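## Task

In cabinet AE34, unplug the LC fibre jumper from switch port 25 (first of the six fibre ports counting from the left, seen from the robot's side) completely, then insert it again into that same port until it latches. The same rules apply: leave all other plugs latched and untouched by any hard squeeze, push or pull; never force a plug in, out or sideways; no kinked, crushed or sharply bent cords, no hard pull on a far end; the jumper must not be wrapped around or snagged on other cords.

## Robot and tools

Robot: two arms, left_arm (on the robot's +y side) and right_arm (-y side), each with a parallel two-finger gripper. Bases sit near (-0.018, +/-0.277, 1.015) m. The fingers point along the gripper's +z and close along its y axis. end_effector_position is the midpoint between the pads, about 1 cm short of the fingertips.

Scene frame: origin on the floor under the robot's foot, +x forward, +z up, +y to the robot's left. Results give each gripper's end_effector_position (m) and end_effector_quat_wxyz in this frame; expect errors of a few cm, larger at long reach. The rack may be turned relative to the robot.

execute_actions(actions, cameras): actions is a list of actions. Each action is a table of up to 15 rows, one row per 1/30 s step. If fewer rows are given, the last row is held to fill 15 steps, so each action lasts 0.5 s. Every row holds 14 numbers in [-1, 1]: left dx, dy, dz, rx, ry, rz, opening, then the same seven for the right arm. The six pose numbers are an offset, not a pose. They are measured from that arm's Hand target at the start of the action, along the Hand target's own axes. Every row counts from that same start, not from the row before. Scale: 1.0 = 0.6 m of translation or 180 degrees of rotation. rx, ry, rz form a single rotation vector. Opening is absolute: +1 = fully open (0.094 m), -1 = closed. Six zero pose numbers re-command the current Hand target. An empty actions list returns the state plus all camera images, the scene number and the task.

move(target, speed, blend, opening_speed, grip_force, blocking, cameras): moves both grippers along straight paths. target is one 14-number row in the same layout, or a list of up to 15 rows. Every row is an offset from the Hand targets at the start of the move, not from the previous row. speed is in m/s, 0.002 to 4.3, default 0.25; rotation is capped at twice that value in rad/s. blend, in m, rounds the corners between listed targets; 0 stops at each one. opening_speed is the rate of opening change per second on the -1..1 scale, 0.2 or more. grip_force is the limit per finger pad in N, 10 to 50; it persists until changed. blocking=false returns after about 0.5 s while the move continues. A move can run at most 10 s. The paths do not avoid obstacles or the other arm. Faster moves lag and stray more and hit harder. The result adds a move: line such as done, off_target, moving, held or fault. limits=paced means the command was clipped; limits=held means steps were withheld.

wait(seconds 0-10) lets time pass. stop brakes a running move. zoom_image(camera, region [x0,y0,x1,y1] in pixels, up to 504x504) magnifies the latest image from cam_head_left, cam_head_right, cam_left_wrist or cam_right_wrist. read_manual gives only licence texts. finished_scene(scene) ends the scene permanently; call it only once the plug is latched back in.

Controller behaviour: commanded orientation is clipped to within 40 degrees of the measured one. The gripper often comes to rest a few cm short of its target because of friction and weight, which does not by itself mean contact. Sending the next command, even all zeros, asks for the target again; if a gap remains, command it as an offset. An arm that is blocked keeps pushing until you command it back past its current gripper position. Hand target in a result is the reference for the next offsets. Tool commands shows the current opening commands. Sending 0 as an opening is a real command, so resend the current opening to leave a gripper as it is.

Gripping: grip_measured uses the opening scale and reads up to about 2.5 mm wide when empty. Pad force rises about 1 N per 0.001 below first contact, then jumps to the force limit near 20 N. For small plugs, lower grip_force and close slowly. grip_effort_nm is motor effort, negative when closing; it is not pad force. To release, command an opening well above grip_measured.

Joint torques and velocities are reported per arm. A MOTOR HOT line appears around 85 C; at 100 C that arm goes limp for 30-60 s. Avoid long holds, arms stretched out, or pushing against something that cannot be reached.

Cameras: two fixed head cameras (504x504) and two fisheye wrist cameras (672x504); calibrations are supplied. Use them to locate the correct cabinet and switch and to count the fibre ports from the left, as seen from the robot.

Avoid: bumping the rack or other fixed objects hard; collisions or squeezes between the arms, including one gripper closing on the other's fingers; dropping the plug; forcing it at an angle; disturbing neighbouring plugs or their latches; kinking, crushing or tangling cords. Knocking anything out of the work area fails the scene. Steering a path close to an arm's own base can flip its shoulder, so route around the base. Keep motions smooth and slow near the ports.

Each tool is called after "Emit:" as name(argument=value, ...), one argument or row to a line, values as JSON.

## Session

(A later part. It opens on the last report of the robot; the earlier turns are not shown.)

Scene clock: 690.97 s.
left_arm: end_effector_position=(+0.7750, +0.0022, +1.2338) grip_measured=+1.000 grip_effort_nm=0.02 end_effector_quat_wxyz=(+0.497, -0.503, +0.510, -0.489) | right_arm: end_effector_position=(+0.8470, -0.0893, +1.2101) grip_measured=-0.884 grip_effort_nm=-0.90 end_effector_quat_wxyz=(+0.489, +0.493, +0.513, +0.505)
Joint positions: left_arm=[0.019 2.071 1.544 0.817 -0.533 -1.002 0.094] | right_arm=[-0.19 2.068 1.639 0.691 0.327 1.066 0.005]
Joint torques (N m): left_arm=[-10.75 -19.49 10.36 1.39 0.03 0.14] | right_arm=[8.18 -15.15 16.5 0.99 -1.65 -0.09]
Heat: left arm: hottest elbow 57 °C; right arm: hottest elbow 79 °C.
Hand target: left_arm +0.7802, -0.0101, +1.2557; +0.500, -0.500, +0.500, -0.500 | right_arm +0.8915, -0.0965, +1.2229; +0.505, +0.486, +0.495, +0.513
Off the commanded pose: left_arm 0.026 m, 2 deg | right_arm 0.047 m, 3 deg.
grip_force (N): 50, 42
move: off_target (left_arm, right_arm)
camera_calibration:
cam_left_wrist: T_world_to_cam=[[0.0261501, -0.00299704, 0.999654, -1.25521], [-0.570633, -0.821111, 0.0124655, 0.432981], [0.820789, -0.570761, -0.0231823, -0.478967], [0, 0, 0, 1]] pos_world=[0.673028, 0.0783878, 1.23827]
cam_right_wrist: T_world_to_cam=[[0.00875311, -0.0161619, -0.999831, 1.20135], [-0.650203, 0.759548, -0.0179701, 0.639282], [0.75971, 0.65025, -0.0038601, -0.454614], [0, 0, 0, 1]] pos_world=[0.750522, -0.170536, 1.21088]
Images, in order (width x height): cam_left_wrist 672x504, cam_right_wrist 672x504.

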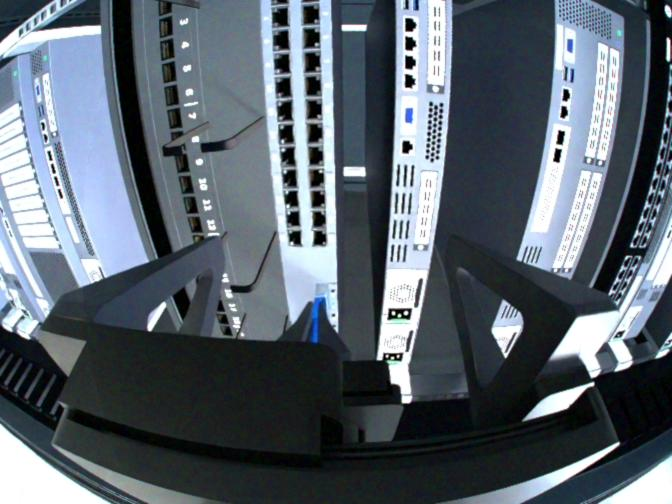

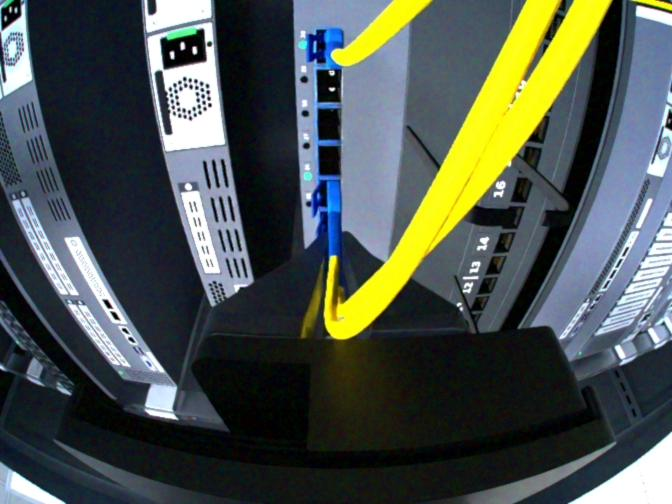

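Emit:
move(
  target=[0,0,0,0,0,0,1,0,-0.003,-0.06,0.004,0,0,-0.96],
  speed=0.05,
)

Emit:
move(
  target=[
    [0,0,0,0,0,0,1,0,0,0,0,0,0,-0.78],
    [0,0,0,0,0,0,1,0,0,-0.065,0,0,0,-0.78],
  ],
  speed=0.05,
  opening_speed=0.3,
  cameras=["cam_left_wrist","cam_right_wrist"],
)

Emit:
zoom_image(
  camera="cam_right_wrist",
  region=[270, 170, 390, 310],
)

Emit:
zoom_image(
  camera="cam_left_wrist",
  region=[290, 260, 370, 360],
)

Scene clock: 705.80 s.
left_arm: end_effector_position=(+0.7750, +0.0022, +1.2338) grip_measured=+1.000 grip_effort_nm=0.02 end_effector_quat_wxyz=(+0.497, -0.503, +0.510, -0.489) | right_arm: end_effector_position=(+0.8467, -0.0898, +1.2111) grip_measured=-0.884 grip_effort_nm=-0.90 end_effector_quat_wxyz=(+0.490, +0.494, +0.510, +0.505)
Joint positions: left_arm=[0.019 2.071 1.544 0.817 -0.533 -1.002 0.094] | right_arm=[-0.189 2.068 1.639 0.697 0.332 1.066 0.005]
Joint torques (N m): left_arm=[-9.93 -19.31 10.52 1.26 0.09 0.12] | right_arm=[9.41 -19.19 8.92 2.76 -0.92 -0.07]
Heat: left arm: hottest elbow 57 °C; right arm: hottest elbow 88 °C. Fold the right arm in close to its base, or ease its load, before you think long.
Hand target: left_arm +0.7802, -0.0101, +1.2557; +0.500, -0.500, +0.500, -0.500 | right_arm +0.8556, -0.0971, +1.2200; +0.502, +0.489, +0.498, +0.510
Off the commanded pose: left_arm 0.026 m, 2 deg | right_arm 0.014 m, 2 deg.
MOTOR HOT: joint 3 (elbow) of the right arm reports 88 °C; the controller stops that arm at 100 °C. To cool a motor, set the load down, stop pushing, or move to a pose that needs little force.
grip_force (N): 50, 42
move: off_target (left_arm, right_arm)

Scene clock: 707.70 s.
left_arm: end_effector_position=(+0.7750, +0.0022, +1.2338) grip_measured=+1.000 grip_effort_nm=0.02 end_effector_quat_wxyz=(+0.497, -0.503, +0.510, -0.489) | right_arm: end_effector_position=(+0.8208, -0.0952, +1.2063) grip_measured=-0.782 grip_effort_nm=0.10 end_effector_quat_wxyz=(+0.495, +0.492, +0.505, +0.508)
Joint positions: left_arm=[0.019 2.071 1.544 0.817 -0.533 -1.002 0.094] | right_arm=[-0.186 2.027 1.53 0.781 0.333 1.06 0.01]
Joint torques (N m): left_arm=[-10.75 -18.96 10.39 1.11 0.13 0.18] | right_arm=[10.11 -21.36 5.72 2.52 -0.21 -0.11]
Heat: left arm: hottest elbow 57 °C; right arm: hottest elbow 86 °C. Fold the right arm in close to its base, or ease its load, before you think long.
Hand target: left_arm +0.7802, -0.0101, +1.2557; +0.500, -0.500, +0.500, -0.500 | right_arm +0.8166, -0.0976, +1.2189; +0.502, +0.489, +0.498, +0.510
Off the commanded pose: left_arm 0.026 m, 2 deg | right_arm 0.014 m, 1 deg.
MOTOR HOT: still on. Joint 3 (elbow) of the right arm reports 86 °C.
grip_force (N): 50, 42
move: off_target (left_arm, right_arm)
camera_calibration:
cam_left_wrist: T_world_to_cam=[[0.0261501, -0.00299704, 0.999654, -1.25521], [-0.570633, -0.821111, 0.0124655, 0.432981], [0.820789, -0.570761, -0.0231823, -0.478967], [0, 0, 0, 1]] pos_world=[0.673028, 0.0783878, 1.23827]
cam_right_wrist: T_world_to_cam=[[0.0264156, -0.0134239, -0.999561, 1.18319], [-0.641039, 0.767024, -0.0272419, 0.631058], [0.767053, 0.641478, 0.0116562, -0.456474], [0, 0, 0, 1]] pos_world=[0.723418, -0.175336, 1.20518]
Images, in order (width x height): cam_left_wrist 672x504, cam_right_wrist 672x504.

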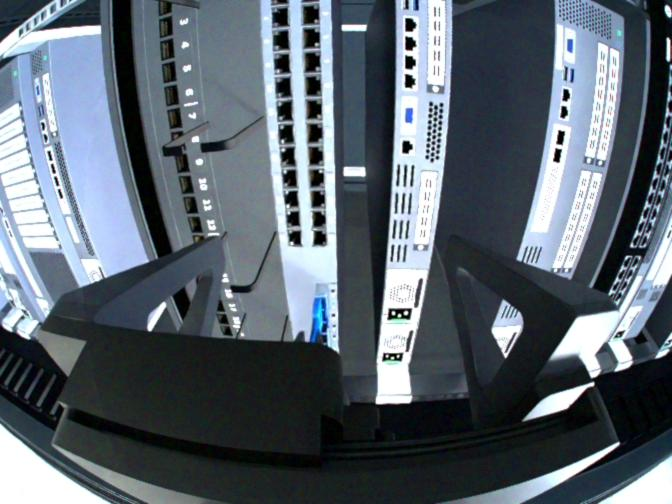

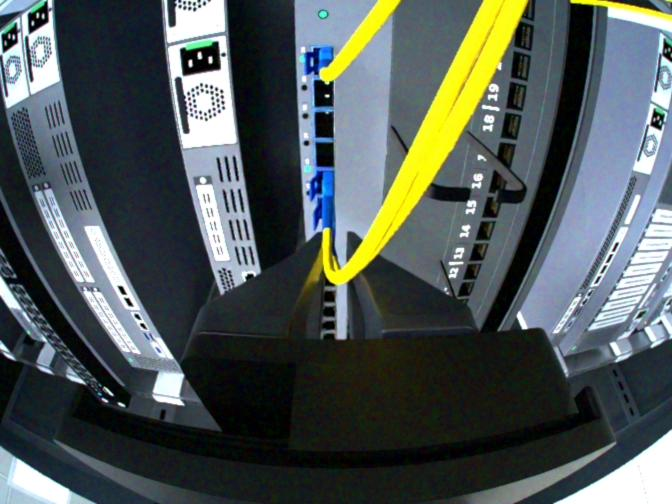

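Scaled by 3.600 from the camera's 672x504 image, which has a finer 960x720 frame.

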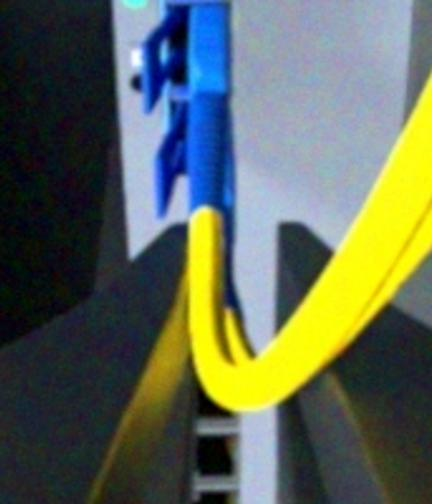

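Scaled by 5.040 from the camera's 672x504 image, which has a finer 960x720 frame.

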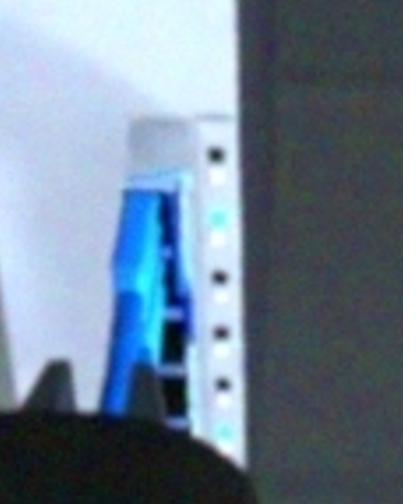

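Emit:
move(
  target=[
    [0,0,0,0,0,0,1,0,0,-0.1,0,0,0,-0.5],
    [0,0,0,0,0,0,1,0,0,-0.3,0,0,0,-0.5],
  ],
  speed=0.06,
  cameras=["all"],
)

Emit:
zoom_image(
  camera="cam_left_wrist",
  region=[280, 250, 360, 360],
)

Emit:
zoom_image(
  camera="cam_right_wrist",
  region=[270, 100, 390, 260],
)

Emit:
wait(
  seconds=10,
)

Emit:
wait(
  seconds=10,
)

Scene clock: 719.27 s.
left_arm: end_effector_position=(+0.7750, +0.0022, +1.2338) grip_measured=+1.000 grip_effort_nm=0.02 end_effector_quat_wxyz=(+0.497, -0.503, +0.510, -0.489) | right_arm: end_effector_position=(+0.6391, -0.0954, +1.1967) grip_measured=-0.503 grip_effort_nm=0.11 end_effector_quat_wxyz=(+0.493, +0.491, +0.512, +0.503)
Joint positions: left_arm=[0.019 2.071 1.544 0.817 -0.533 -1.002 0.094] | right_arm=[-0.066 1.784 0.953 1.114 0.45 1.02 0.023]
Joint torques (N m): left_arm=[-10.34 -19.43 10.32 1.18 0.13 0.11] | right_arm=[7.41 -15.44 4.97 2.8 -0.28 -0.06]
Heat: left arm: hottest elbow 57 °C; right arm: hottest elbow 76 °C.
Hand target: left_arm +0.7802, -0.0101, +1.2557; +0.500, -0.500, +0.500, -0.500 | right_arm +0.6368, -0.1009, +1.2147; +0.502, +0.489, +0.498, +0.510
Off the commanded pose: left_arm 0.026 m, 2 deg | right_arm 0.019 m, 2 deg.
MOTOR HOT: cleared for the motors of the right arm.
grip_force (N): 50, 42
move: off_target (left_arm, right_arm)
camera_calibration:
cam_left_wrist: T_world_to_cam=[[0.0261501, -0.00299704, 0.999654, -1.25521], [-0.570633, -0.821111, 0.0124655, 0.432981], [0.820789, -0.570761, -0.0231823, -0.478967], [0, 0, 0, 1]] pos_world=[0.673028, 0.0783878, 1.23827]
cam_right_wrist: T_world_to_cam=[[0.0127146, -0.0240732, -0.999629, 1.18622], [-0.645452, 0.763338, -0.0265925, 0.516218], [0.763695, 0.645551, -0.00583252, -0.293318], [0, 0, 0, 1]] pos_world=[0.542117, -0.176141, 1.19779]

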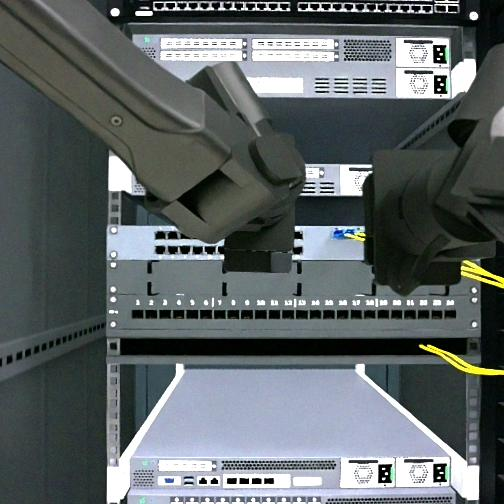

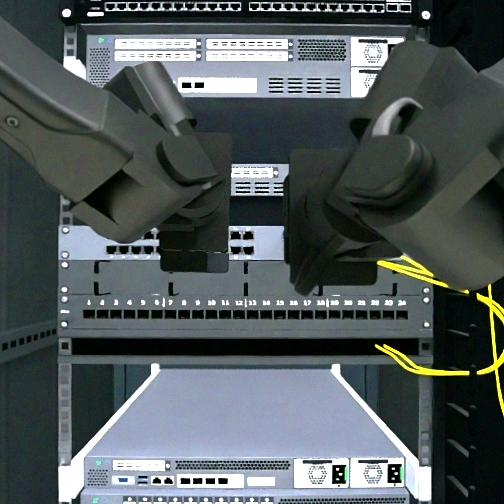

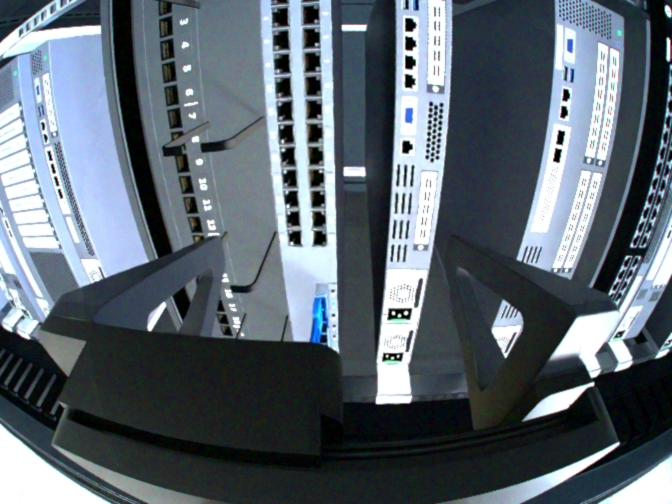

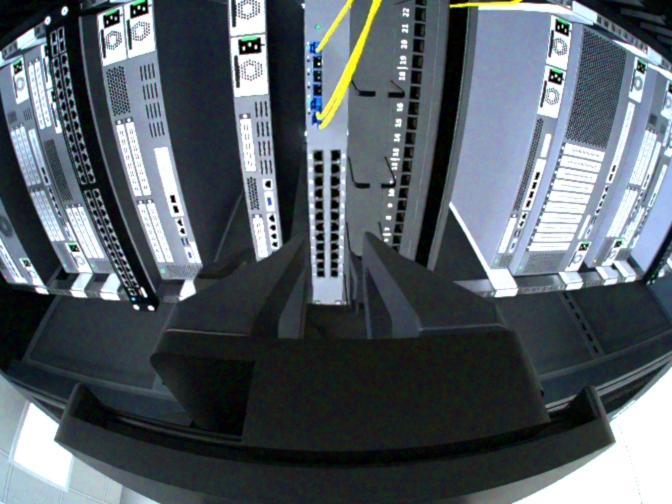

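Scaled by 4.582 from the camera's 672x504 image, which has a finer 960x720 frame.

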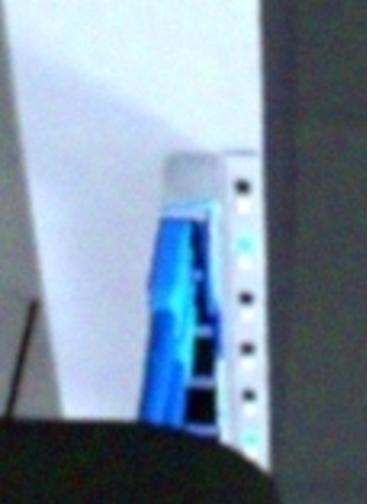

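Scaled by 3.150 from the camera's 672x504 image, which has a finer 960x720 frame.

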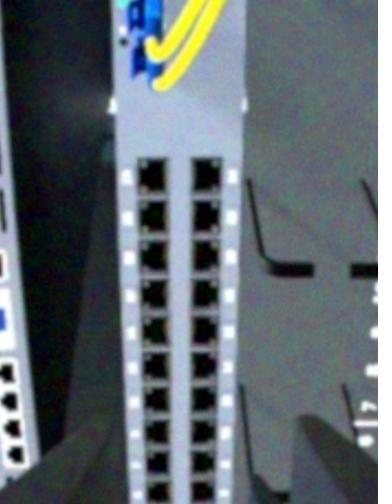

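Scene clock: 729.27 s.
left_arm: end_effector_position=(+0.7750, +0.0022, +1.2338) grip_measured=+1.000 grip_effort_nm=0.02 end_effector_quat_wxyz=(+0.497, -0.503, +0.510, -0.489) | right_arm: end_effector_position=(+0.6391, -0.0954, +1.1967) grip_measured=-0.503 grip_effort_nm=0.12 end_effector_quat_wxyz=(+0.493, +0.491, +0.512, +0.503)
Joint positions: left_arm=[0.019 2.071 1.544 0.817 -0.533 -1.002 0.094] | right_arm=[-0.066 1.784 0.953 1.114 0.45 1.019 0.023]
Joint torques (N m): left_arm=[-10.29 -19.02 10.48 1.26 0.1 0.13] | right_arm=[7.59 -15.74 5.26 2.76 -0.34 -0.09]
Heat: left arm: hottest elbow 57 °C; right arm: hottest elbow 70 °C.
Hand target: left_arm +0.7802, -0.0101, +1.2557; +0.500, -0.500, +0.500, -0.500 | right_arm +0.6368, -0.1009, +1.2147; +0.502, +0.489, +0.498, +0.510
Tool commands: left_gripper/opening=+1.0 right_gripper/opening=-0.5
Off the commanded pose: left_arm 0.026 m, 2 deg | right_arm 0.019 m, 2 deg.
grip_force (N): 50, 42
wait: 10.00 s; at rest by 0.17 s

Scene clock: 739.27 s.
left_arm: end_effector_position=(+0.7750, +0.0022, +1.2338) grip_measured=+1.000 grip_effort_nm=0.02 end_effector_quat_wxyz=(+0.497, -0.503, +0.510, -0.489) | right_arm: end_effector_position=(+0.6391, -0.0954, +1.1967) grip_measured=-0.503 grip_effort_nm=0.12 end_effector_quat_wxyz=(+0.493, +0.491, +0.512, +0.503)
Joint positions: left_arm=[0.019 2.071 1.544 0.817 -0.533 -1.002 0.094] | right_arm=[-0.066 1.784 0.953 1.114 0.45 1.019 0.023]
Joint torques (N m): left_arm=[-9.88 -19.9 10.44 1.16 0.08 0.13] | right_arm=[7.65 -15.74 5.01 2.67 -0.35 -0.13]
Heat: left arm: hottest elbow 57 °C; right arm: hottest elbow 66 °C.
Hand target: left_arm +0.7802, -0.0101, +1.2557; +0.500, -0.500, +0.500, -0.500 | right_arm +0.6368, -0.1009, +1.2147; +0.502, +0.489, +0.498, +0.510
Tool commands: left_gripper/opening=+1.0 right_gripper/opening=-0.5
Off the commanded pose: left_arm 0.026 m, 2 deg | right_arm 0.019 m, 2 deg.
grip_force (N): 50, 42
wait: 10.00 s; at rest by 0.17 s

Emit:
move(
  target=[0,0,0,0,0,0,1,0.007,-0.007,0.272,0,0,0,-0.5],
  speed=0.06,
  cameras=["cam_left_wrist","cam_right_wrist"],
)

Emit:
zoom_image(
  camera="cam_right_wrist",
  region=[250, 150, 390, 310],
)

Emit:
zoom_image(
  camera="cam_left_wrist",
  region=[280, 250, 360, 360],
)

Scene clock: 753.13 s.
left_arm: end_effector_position=(+0.7750, +0.0022, +1.2338) grip_measured=+1.000 grip_effort_nm=0.02 end_effector_quat_wxyz=(+0.497, -0.503, +0.510, -0.489) | right_arm: end_effector_position=(+0.7852, -0.0927, +1.2149) grip_measured=-0.503 grip_effort_nm=0.12 end_effector_quat_wxyz=(+0.500, +0.486, +0.504, +0.509)
Joint positions: left_arm=[0.019 2.071 1.544 0.817 -0.533 -1.002 0.094] | right_arm=[-0.159 1.964 1.409 0.853 0.351 1.039 0.023]
Joint torques (N m): left_arm=[-10.05 -19.25 10.39 1.21 0.11 0.14] | right_arm=[8.88 -16.09 9.72 1.43 -0.55 0.1]
Heat: left arm: hottest elbow 57 °C; right arm: hottest elbow 63 °C.
Hand target: left_arm +0.7802, -0.0101, +1.2557; +0.500, -0.500, +0.500, -0.500 | right_arm +0.7999, -0.0939, +1.2143; +0.502, +0.489, +0.498, +0.510
Off the commanded pose: left_arm 0.026 m, 2 deg | right_arm 0.015 m, 1 deg.
grip_force (N): 50, 42
move: off_target (left_arm, right_arm)
camera_calibration:
cam_left_wrist: T_world_to_cam=[[0.0261501, -0.00299704, 0.999654, -1.25521], [-0.570633, -0.821111, 0.0124655, 0.432981], [0.820789, -0.570761, -0.0231823, -0.478967], [0, 0, 0, 1]] pos_world=[0.673028, 0.0783878, 1.23827]
cam_right_wrist: T_world_to_cam=[[0.0391376, -0.0225277, -0.99898, 1.18124], [-0.641851, 0.765656, -0.0424122, 0.625494], [0.76583, 0.642856, 0.0155066, -0.434409], [0, 0, 0, 1]] pos_world=[0.687927, -0.173041, 1.21329]
Images, in order (width x height): cam_left_wrist 672x504, cam_right_wrist 672x504.

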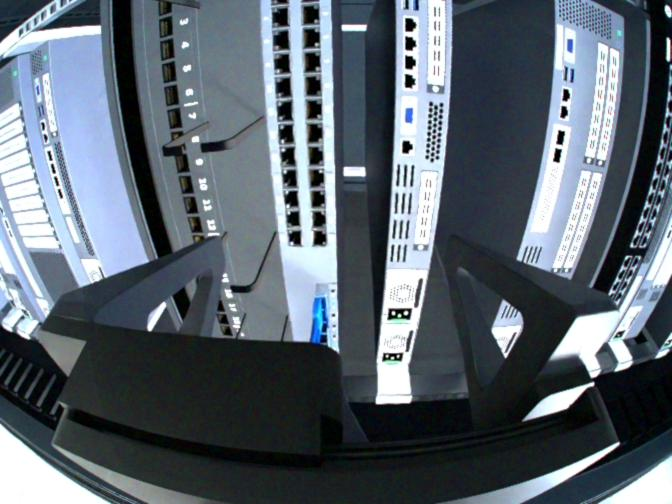

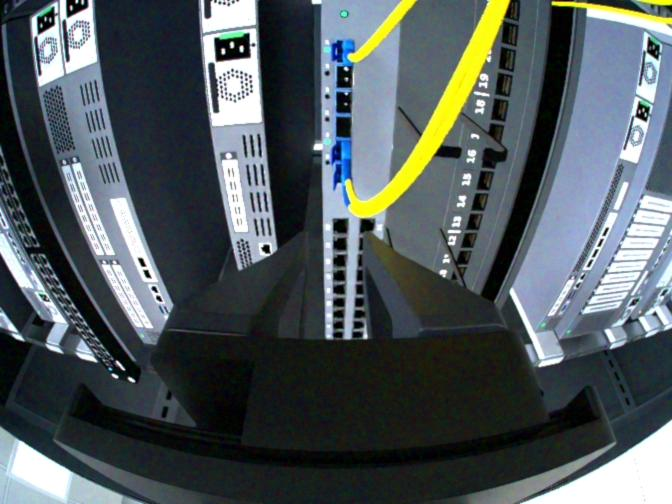

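Scaled by 3.150 from the camera's 672x504 image, which has a finer 960x720 frame.

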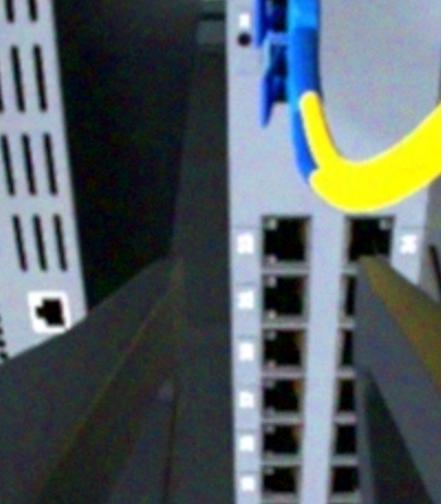

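Scaled by 4.582 from the camera's 672x504 image, which has a finer 960x720 frame.

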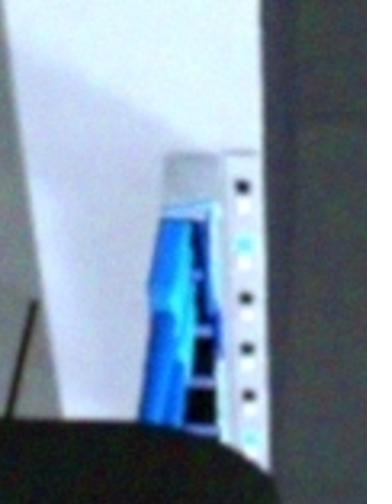

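Emit:
move(
  target=[0,0,0,0,0,0,1,0.002,-0.005,0.092,0,0,0,-0.5],
  speed=0.05,
  cameras=["cam_left_wrist","cam_right_wrist"],
)

Emit:
zoom_image(
  camera="cam_right_wrist",
  region=[270, 170, 390, 310],
)

Emit:
zoom_image(
  camera="cam_left_wrist",
  region=[290, 260, 370, 360],
)

Scene clock: 760.53 s.
left_arm: end_effector_position=(+0.7750, +0.0022, +1.2338) grip_measured=+1.000 grip_effort_nm=0.02 end_effector_quat_wxyz=(+0.497, -0.503, +0.510, -0.489) | right_arm: end_effector_position=(+0.8404, -0.0889, +1.2136) grip_measured=-0.503 grip_effort_nm=0.11 end_effector_quat_wxyz=(+0.500, +0.486, +0.505, +0.509)
Joint positions: left_arm=[0.019 2.071 1.544 0.817 -0.533 -1.002 0.094] | right_arm=[-0.186 2.064 1.615 0.742 0.325 1.048 0.023]
Joint torques (N m): left_arm=[-10.64 -19.72 10.36 1.31 0.11 0.14] | right_arm=[9.41 -17.2 10.24 1.42 -0.52 0.13]
Heat: left arm: hottest elbow 58 °C; right arm: hottest elbow 64 °C.
Hand target: left_arm +0.7802, -0.0101, +1.2557; +0.500, -0.500, +0.500, -0.500 | right_arm +0.8551, -0.0917, +1.2129; +0.502, +0.489, +0.498, +0.510
Off the commanded pose: left_arm 0.026 m, 2 deg | right_arm 0.015 m, 1 deg.
grip_force (N): 50, 42
move: off_target (left_arm, right_arm)
camera_calibration:
cam_left_wrist: T_world_to_cam=[[0.0261501, -0.00299704, 0.999654, -1.25521], [-0.570633, -0.821111, 0.0124655, 0.432981], [0.820789, -0.570761, -0.0231823, -0.478967], [0, 0, 0, 1]] pos_world=[0.673028, 0.0783878, 1.23827]
cam_right_wrist: T_world_to_cam=[[0.0377568, -0.0224196, -0.999035, 1.17907], [-0.643234, 0.764546, -0.0414673, 0.6578], [0.764739, 0.644179, 0.0144458, -0.476799], [0, 0, 0, 1]] pos_world=[0.743228, -0.16934, 1.21209]
Images, in order (width x height): cam_left_wrist 672x504, cam_right_wrist 672x504.

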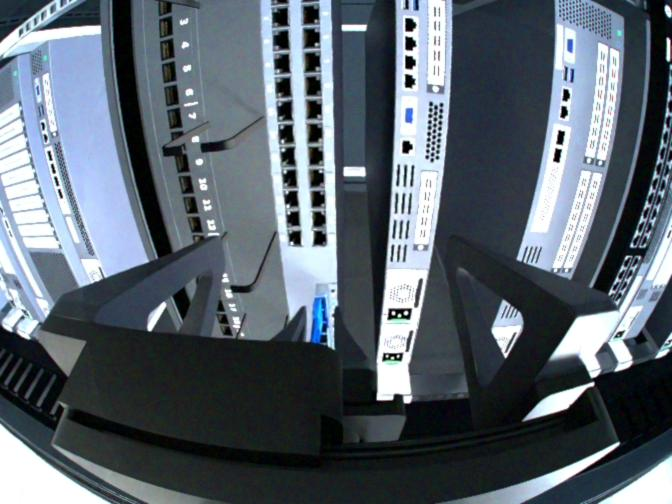

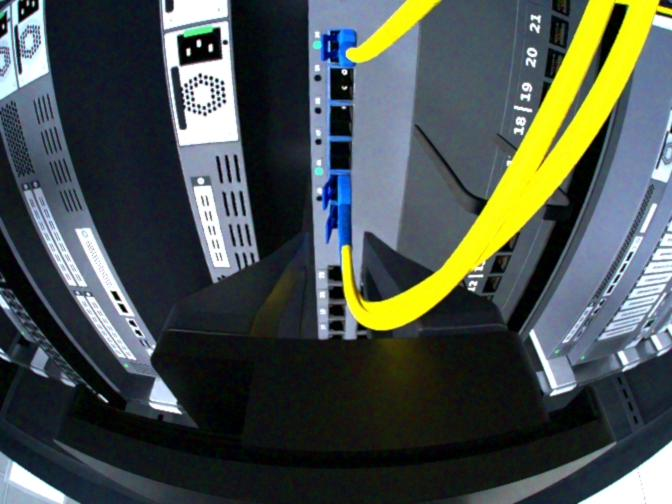

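Scaled by 3.600 from the camera's 672x504 image, which has a finer 960x720 frame.

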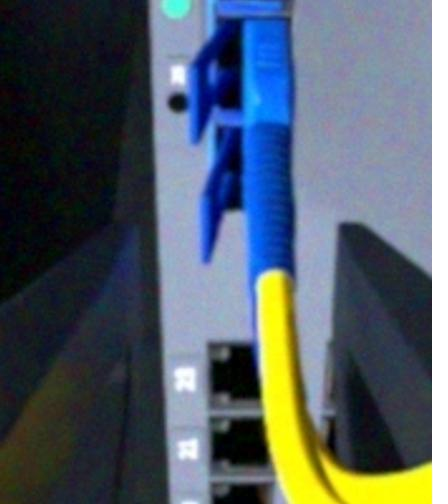

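Scaled by 5.040 from the camera's 672x504 image, which has a finer 960x720 frame.

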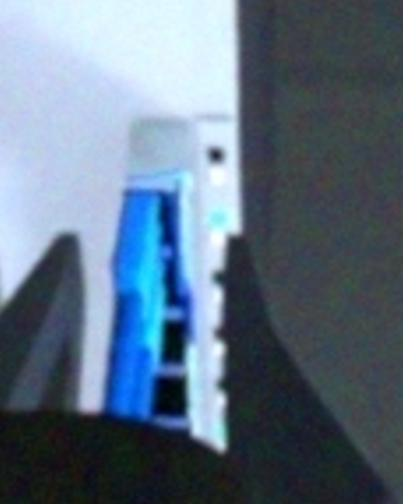

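Emit:
move(
  target=[
    [0,0,0,0,0,0,1,0,0,0.004,0,0,0,-0.5],
    [0,0,0,0,0,0,1,0,0,0.004,0,0,0,-0.98],
  ],
  speed=0.05,
  opening_speed=0.3,
  grip_force=[50,46],
  cameras=["cam_left_wrist","cam_right_wrist"],
)

Emit:
zoom_image(
  camera="cam_right_wrist",
  region=[270, 170, 390, 310],
)

Emit:
zoom_image(
  camera="cam_left_wrist",
  region=[290, 260, 370, 360],
)

Scene clock: 769.77 s.
left_arm: end_effector_position=(+0.7750, +0.0022, +1.2338) grip_measured=+1.000 grip_effort_nm=0.02 end_effector_quat_wxyz=(+0.497, -0.503, +0.510, -0.489) | right_arm: end_effector_position=(+0.8428, -0.0880, +1.2109) grip_measured=-0.879 grip_effort_nm=-0.97 end_effector_quat_wxyz=(+0.499, +0.486, +0.507, +0.508)
Joint positions: left_arm=[0.019 2.071 1.544 0.817 -0.533 -1.002 0.094] | right_arm=[-0.188 2.072 1.624 0.736 0.324 1.049 0.006]
Joint torques (N m): left_arm=[-10.34 -19.37 10.39 1.26 0.11 0.13] | right_arm=[8.94 -18.02 10.3 1.48 -0.59 0.11]
Heat: left arm: hottest elbow 58 °C; right arm: hottest elbow 64 °C.
Hand target: left_arm +0.7802, -0.0101, +1.2557; +0.500, -0.500, +0.500, -0.500 | right_arm +0.8574, -0.0915, +1.2129; +0.502, +0.489, +0.498, +0.510
Off the commanded pose: left_arm 0.026 m, 2 deg | right_arm 0.015 m, 1 deg.
grip_force (N): 50, 46
move: off_target (left_arm, right_arm); target 2's new opening was sent with right_arm's hand 0.015 m and 1 deg from that target
camera_calibration:
cam_left_wrist: T_world_to_cam=[[0.0261501, -0.00299704, 0.999654, -1.25521], [-0.570633, -0.821111, 0.0124655, 0.432981], [0.820789, -0.570761, -0.0231823, -0.478967], [0, 0, 0, 1]] pos_world=[0.673028, 0.0783878, 1.23827]
cam_right_wrist: T_world_to_cam=[[0.0341804, -0.0232658, -0.999145, 1.17935], [-0.644322, 0.763716, -0.0398258, 0.657464], [0.76399, 0.645133, 0.0111135, -0.474378], [0, 0, 0, 1]] pos_world=[0.745727, -0.168641, 1.2098]
Images, in order (width x height): cam_left_wrist 672x504, cam_right_wrist 672x504.

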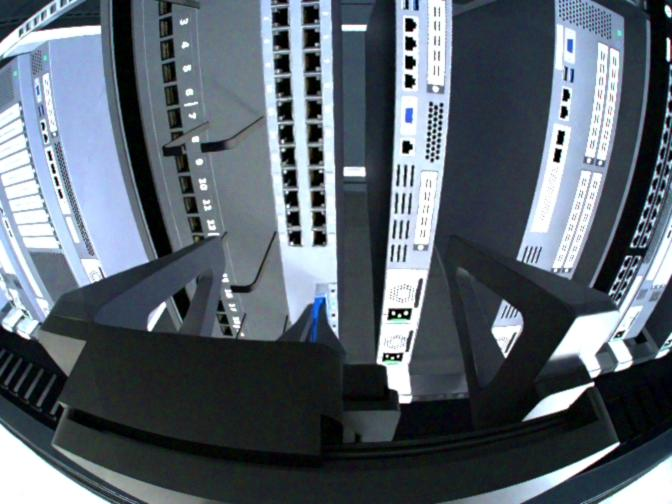

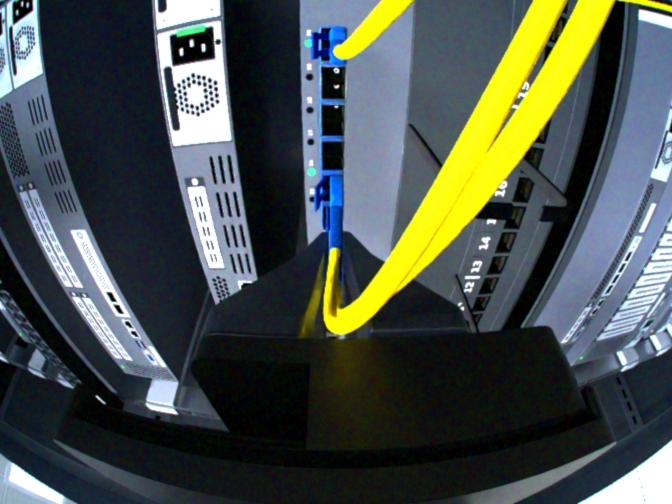

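Scaled by 3.600 from the camera's 672x504 image, which has a finer 960x720 frame.

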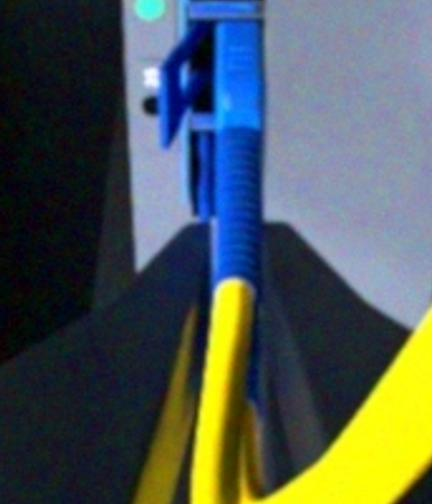

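Scaled by 5.040 from the camera's 672x504 image, which has a finer 960x720 frame.

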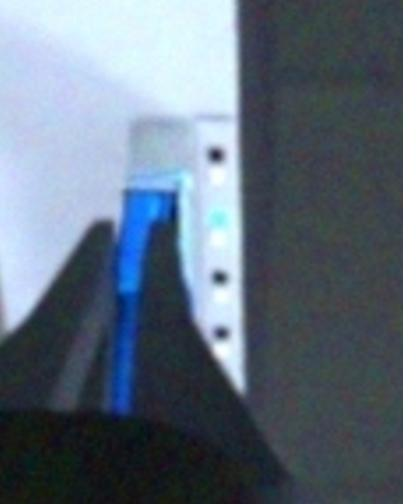

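Emit:
move(
  target=[0,0,0,0,0,0,1,-0.001,0.001,0.03,-0.003,0,0,-0.98],
  speed=0.03,
  cameras=["cam_left_wrist","cam_right_wrist"],
)

Emit:
zoom_image(
  camera="cam_right_wrist",
  region=[270, 170, 390, 310],
)

Emit:
zoom_image(
  camera="cam_left_wrist",
  region=[290, 260, 370, 360],
)

Scene clock: 774.17 s.
left_arm: end_effector_position=(+0.7750, +0.0022, +1.2338) grip_measured=+1.000 grip_effort_nm=0.02 end_effector_quat_wxyz=(+0.497, -0.503, +0.510, -0.489) | right_arm: end_effector_position=(+0.8440, -0.0880, +1.2106) grip_measured=-0.879 grip_effort_nm=-0.97 end_effector_quat_wxyz=(+0.499, +0.487, +0.507, +0.507)
Joint positions: left_arm=[0.019 2.071 1.544 0.817 -0.533 -1.002 0.094] | right_arm=[-0.188 2.074 1.629 0.734 0.325 1.049 0.006]
Joint torques (N m): left_arm=[-10.46 -18.78 10.43 1.24 0.11 0.16] | right_arm=[8.59 -15.91 13.89 0.72 -1.2 0.11]
Heat: left arm: hottest elbow 58 °C; right arm: hottest elbow 64 °C.
Hand target: left_arm +0.7802, -0.0101, +1.2557; +0.500, -0.500, +0.500, -0.500 | right_arm +0.8754, -0.0919, +1.2138; +0.504, +0.487, +0.496, +0.513
Off the commanded pose: left_arm 0.026 m, 2 deg | right_arm 0.032 m, 2 deg.
grip_force (N): 50, 46
move: off_target (left_arm, right_arm)
camera_calibration:
cam_left_wrist: T_world_to_cam=[[0.0261501, -0.00299704, 0.999654, -1.25521], [-0.570633, -0.821111, 0.0124655, 0.432981], [0.820789, -0.570761, -0.0231823, -0.478967], [0, 0, 0, 1]] pos_world=[0.673028, 0.0783878, 1.23827]
cam_right_wrist: T_world_to_cam=[[0.0329085, -0.023512, -0.999182, 1.18007], [-0.643228, 0.764671, -0.0391787, 0.656648], [0.764967, 0.643991, 0.0100406, -0.474903], [0, 0, 0, 1]] pos_world=[0.746825, -0.168541, 1.2096]
Images, in order (width x height): cam_left_wrist 672x504, cam_right_wrist 672x504.

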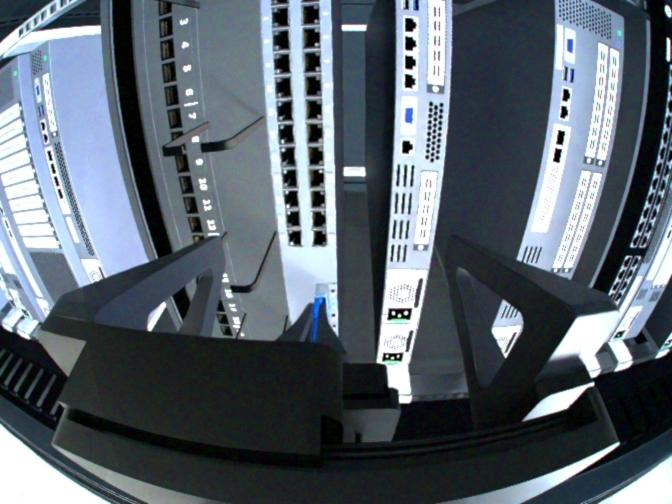

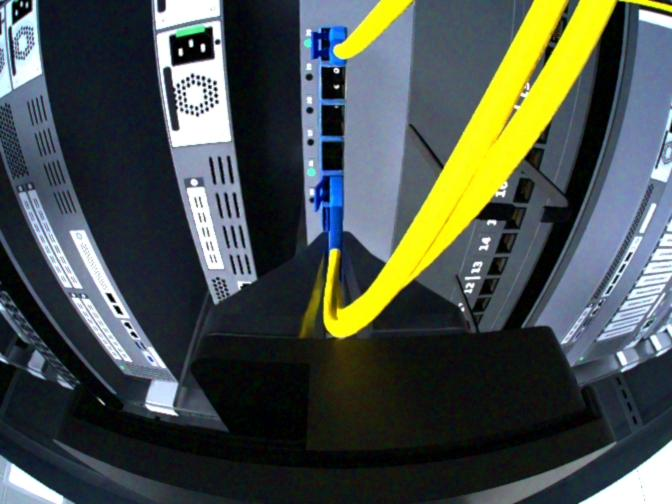

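Scaled by 3.600 from the camera's 672x504 image, which has a finer 960x720 frame.

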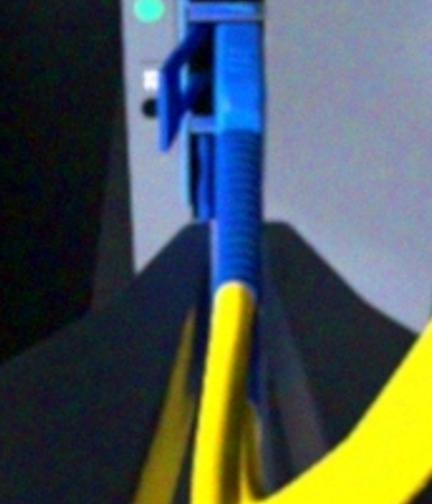

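Scaled by 5.040 from the camera's 672x504 image, which has a finer 960x720 frame.

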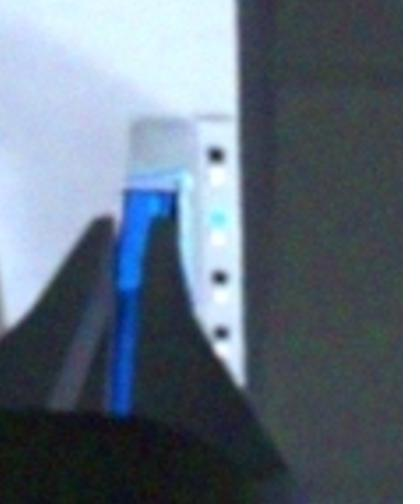

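Emit:
move(
  target=[0,0,0,0,0,0,1,-0.002,0.006,0.018,-0.003,0,0,-0.98],
  speed=0.03,
  cameras=["cam_left_wrist","cam_right_wrist"],
)

Emit:
zoom_image(
  camera="cam_right_wrist",
  region=[270, 170, 390, 310],
)

Emit:
zoom_image(
  camera="cam_left_wrist",
  region=[290, 260, 370, 360],
)

Scene clock: 779.30 s.
left_arm: end_effector_position=(+0.7750, +0.0022, +1.2338) grip_measured=+1.000 grip_effort_nm=0.02 end_effector_quat_wxyz=(+0.497, -0.503, +0.510, -0.489) | right_arm: end_effector_position=(+0.8467, -0.0882, +1.2108) grip_measured=-0.879 grip_effort_nm=-0.97 end_effector_quat_wxyz=(+0.499, +0.487, +0.507, +0.507)
Joint positions: left_arm=[0.019 2.071 1.544 0.817 -0.533 -1.002 0.094] | right_arm=[-0.189 2.079 1.64 0.728 0.325 1.049 0.006]
Joint torques (N m): left_arm=[-10.52 -18.9 10.26 1.29 0.07 0.13] | right_arm=[8.53 -15.62 15.43 0.49 -1.57 0.07]
Heat: left arm: hottest elbow 58 °C; right arm: hottest elbow 67 °C.
Hand target: left_arm +0.7802, -0.0101, +1.2557; +0.500, -0.500, +0.500, -0.500 | right_arm +0.8861, -0.0929, +1.2181; +0.506, +0.485, +0.493, +0.515
Off the commanded pose: left_arm 0.026 m, 2 deg | right_arm 0.040 m, 2 deg.
grip_force (N): 50, 46
move: off_target (left_arm, right_arm)
camera_calibration:
cam_left_wrist: T_world_to_cam=[[0.0261501, -0.00299704, 0.999654, -1.25521], [-0.570633, -0.821111, 0.0124655, 0.432981], [0.820789, -0.570761, -0.0231823, -0.478967], [0, 0, 0, 1]] pos_world=[0.673028, 0.0783878, 1.23827]
cam_right_wrist: T_world_to_cam=[[0.0326366, -0.0238593, -0.999182, 1.18053], [-0.642687, 0.765122, -0.0392625, 0.658108], [0.765433, 0.643443, 0.00963696, -0.476848], [0, 0, 0, 1]] pos_world=[0.749424, -0.168541, 1.21]
Images, in order (width x height): cam_left_wrist 672x504, cam_right_wrist 672x504.

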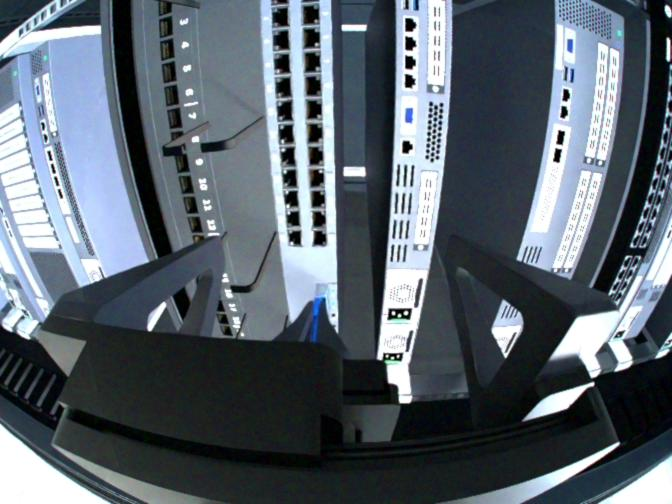

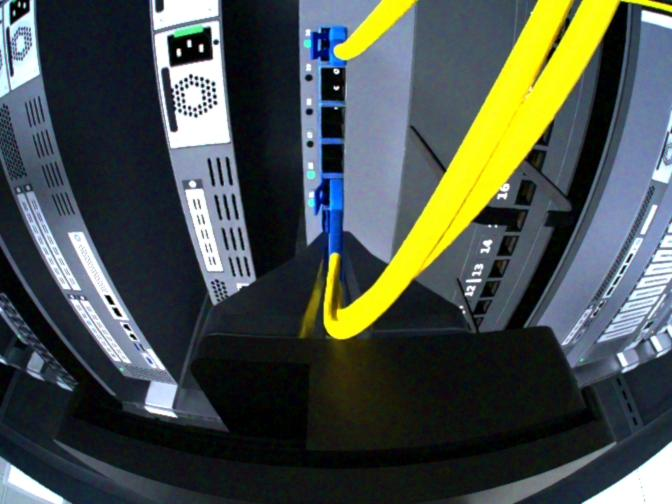

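Scaled by 3.600 from the camera's 672x504 image, which has a finer 960x720 frame.

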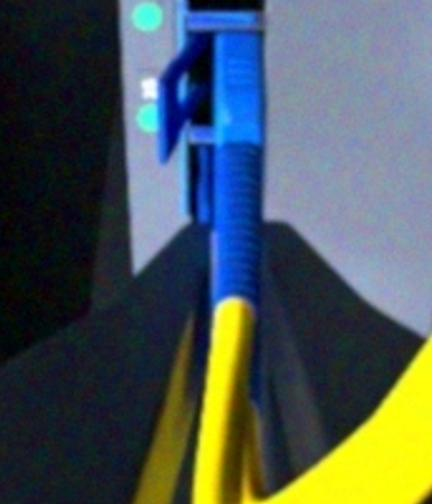

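Scaled by 5.040 from the camera's 672x504 image, which has a finer 960x720 frame.

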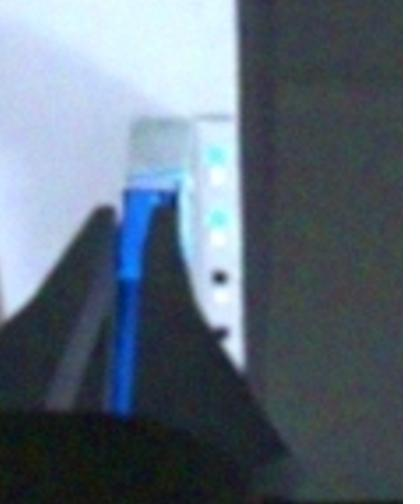

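LED lit. Ease partly, then open.

Emit:
move(
  target=[
    [0,0,0,0,0,0,1,0,-0.006,-0.025,0.004,0,0,-0.98],
    [0,0,0,0,0,0,1,0,-0.006,-0.025,0.004,0,0,-0.5],
  ],
  speed=0.04,
  opening_speed=0.3,
  cameras=["cam_left_wrist","cam_right_wrist"],
)

Emit:
zoom_image(
  camera="cam_right_wrist",
  region=[270, 170, 390, 310],
)

Scene clock: 786.47 s.
left_arm: end_effector_position=(+0.7750, +0.0022, +1.2338) grip_measured=+1.000 grip_effort_nm=0.02 end_effector_quat_wxyz=(+0.497, -0.503, +0.510, -0.489) | right_arm: end_effector_position=(+0.8566, -0.0891, +1.2133) grip_measured=-0.503 grip_effort_nm=0.12 end_effector_quat_wxyz=(+0.500, +0.484, +0.504, +0.510)
Joint positions: left_arm=[0.019 2.071 1.544 0.817 -0.533 -1.002 0.094] | right_arm=[-0.195 2.096 1.679 0.713 0.312 1.05 0.023]
Joint torques (N m): left_arm=[-10.64 -19.25 10.26 0.98 0.11 0.11] | right_arm=[9.29 -18.2 10.56 1.61 -0.53 0.09]
Heat: left arm: hottest elbow 58 °C; right arm: hottest elbow 72 °C.
Hand target: left_arm +0.7802, -0.0101, +1.2557; +0.500, -0.500, +0.500, -0.500 | right_arm +0.8714, -0.0933, +1.2137; +0.503, +0.488, +0.496, +0.512
Off the commanded pose: left_arm 0.026 m, 2 deg | right_arm 0.015 m, 1 deg.
grip_force (N): 50, 46
move: off_target (left_arm, right_arm); target 2's new opening was sent with right_arm's hand 0.025 m and 1 deg from that target
camera_calibration:
cam_left_wrist: T_world_to_cam=[[0.0261501, -0.00299704, 0.999654, -1.25521], [-0.570633, -0.821111, 0.0124655, 0.432981], [0.820789, -0.570761, -0.0231823, -0.478967], [0, 0, 0, 1]] pos_world=[0.673028, 0.0783878, 1.23827]
cam_right_wrist: T_world_to_cam=[[0.0424413, -0.0221828, -0.998853, 1.1739], [-0.644033, 0.763713, -0.0443257, 0.672552], [0.76382, 0.645175, 0.0181265, -0.492666], [0, 0, 0, 1]] pos_world=[0.759632, -0.16974, 1.2113]
Images, in order (width x height): cam_left_wrist 672x504, cam_right_wrist 672x504.

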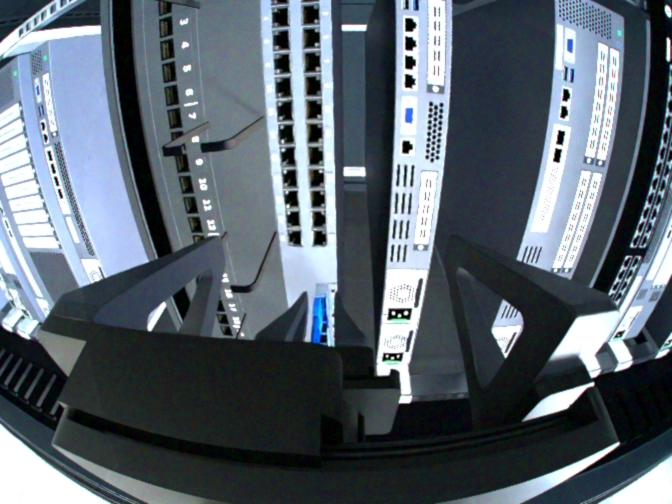

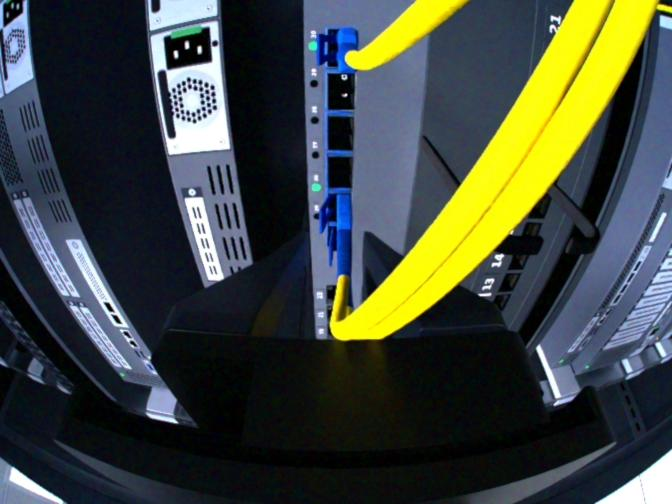

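Scaled by 3.600 from the camera's 672x504 image, which has a finer 960x720 frame.

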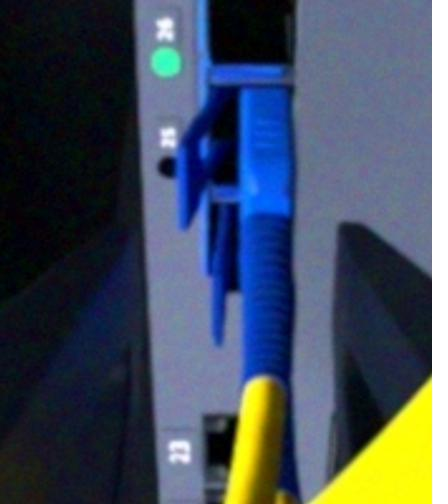

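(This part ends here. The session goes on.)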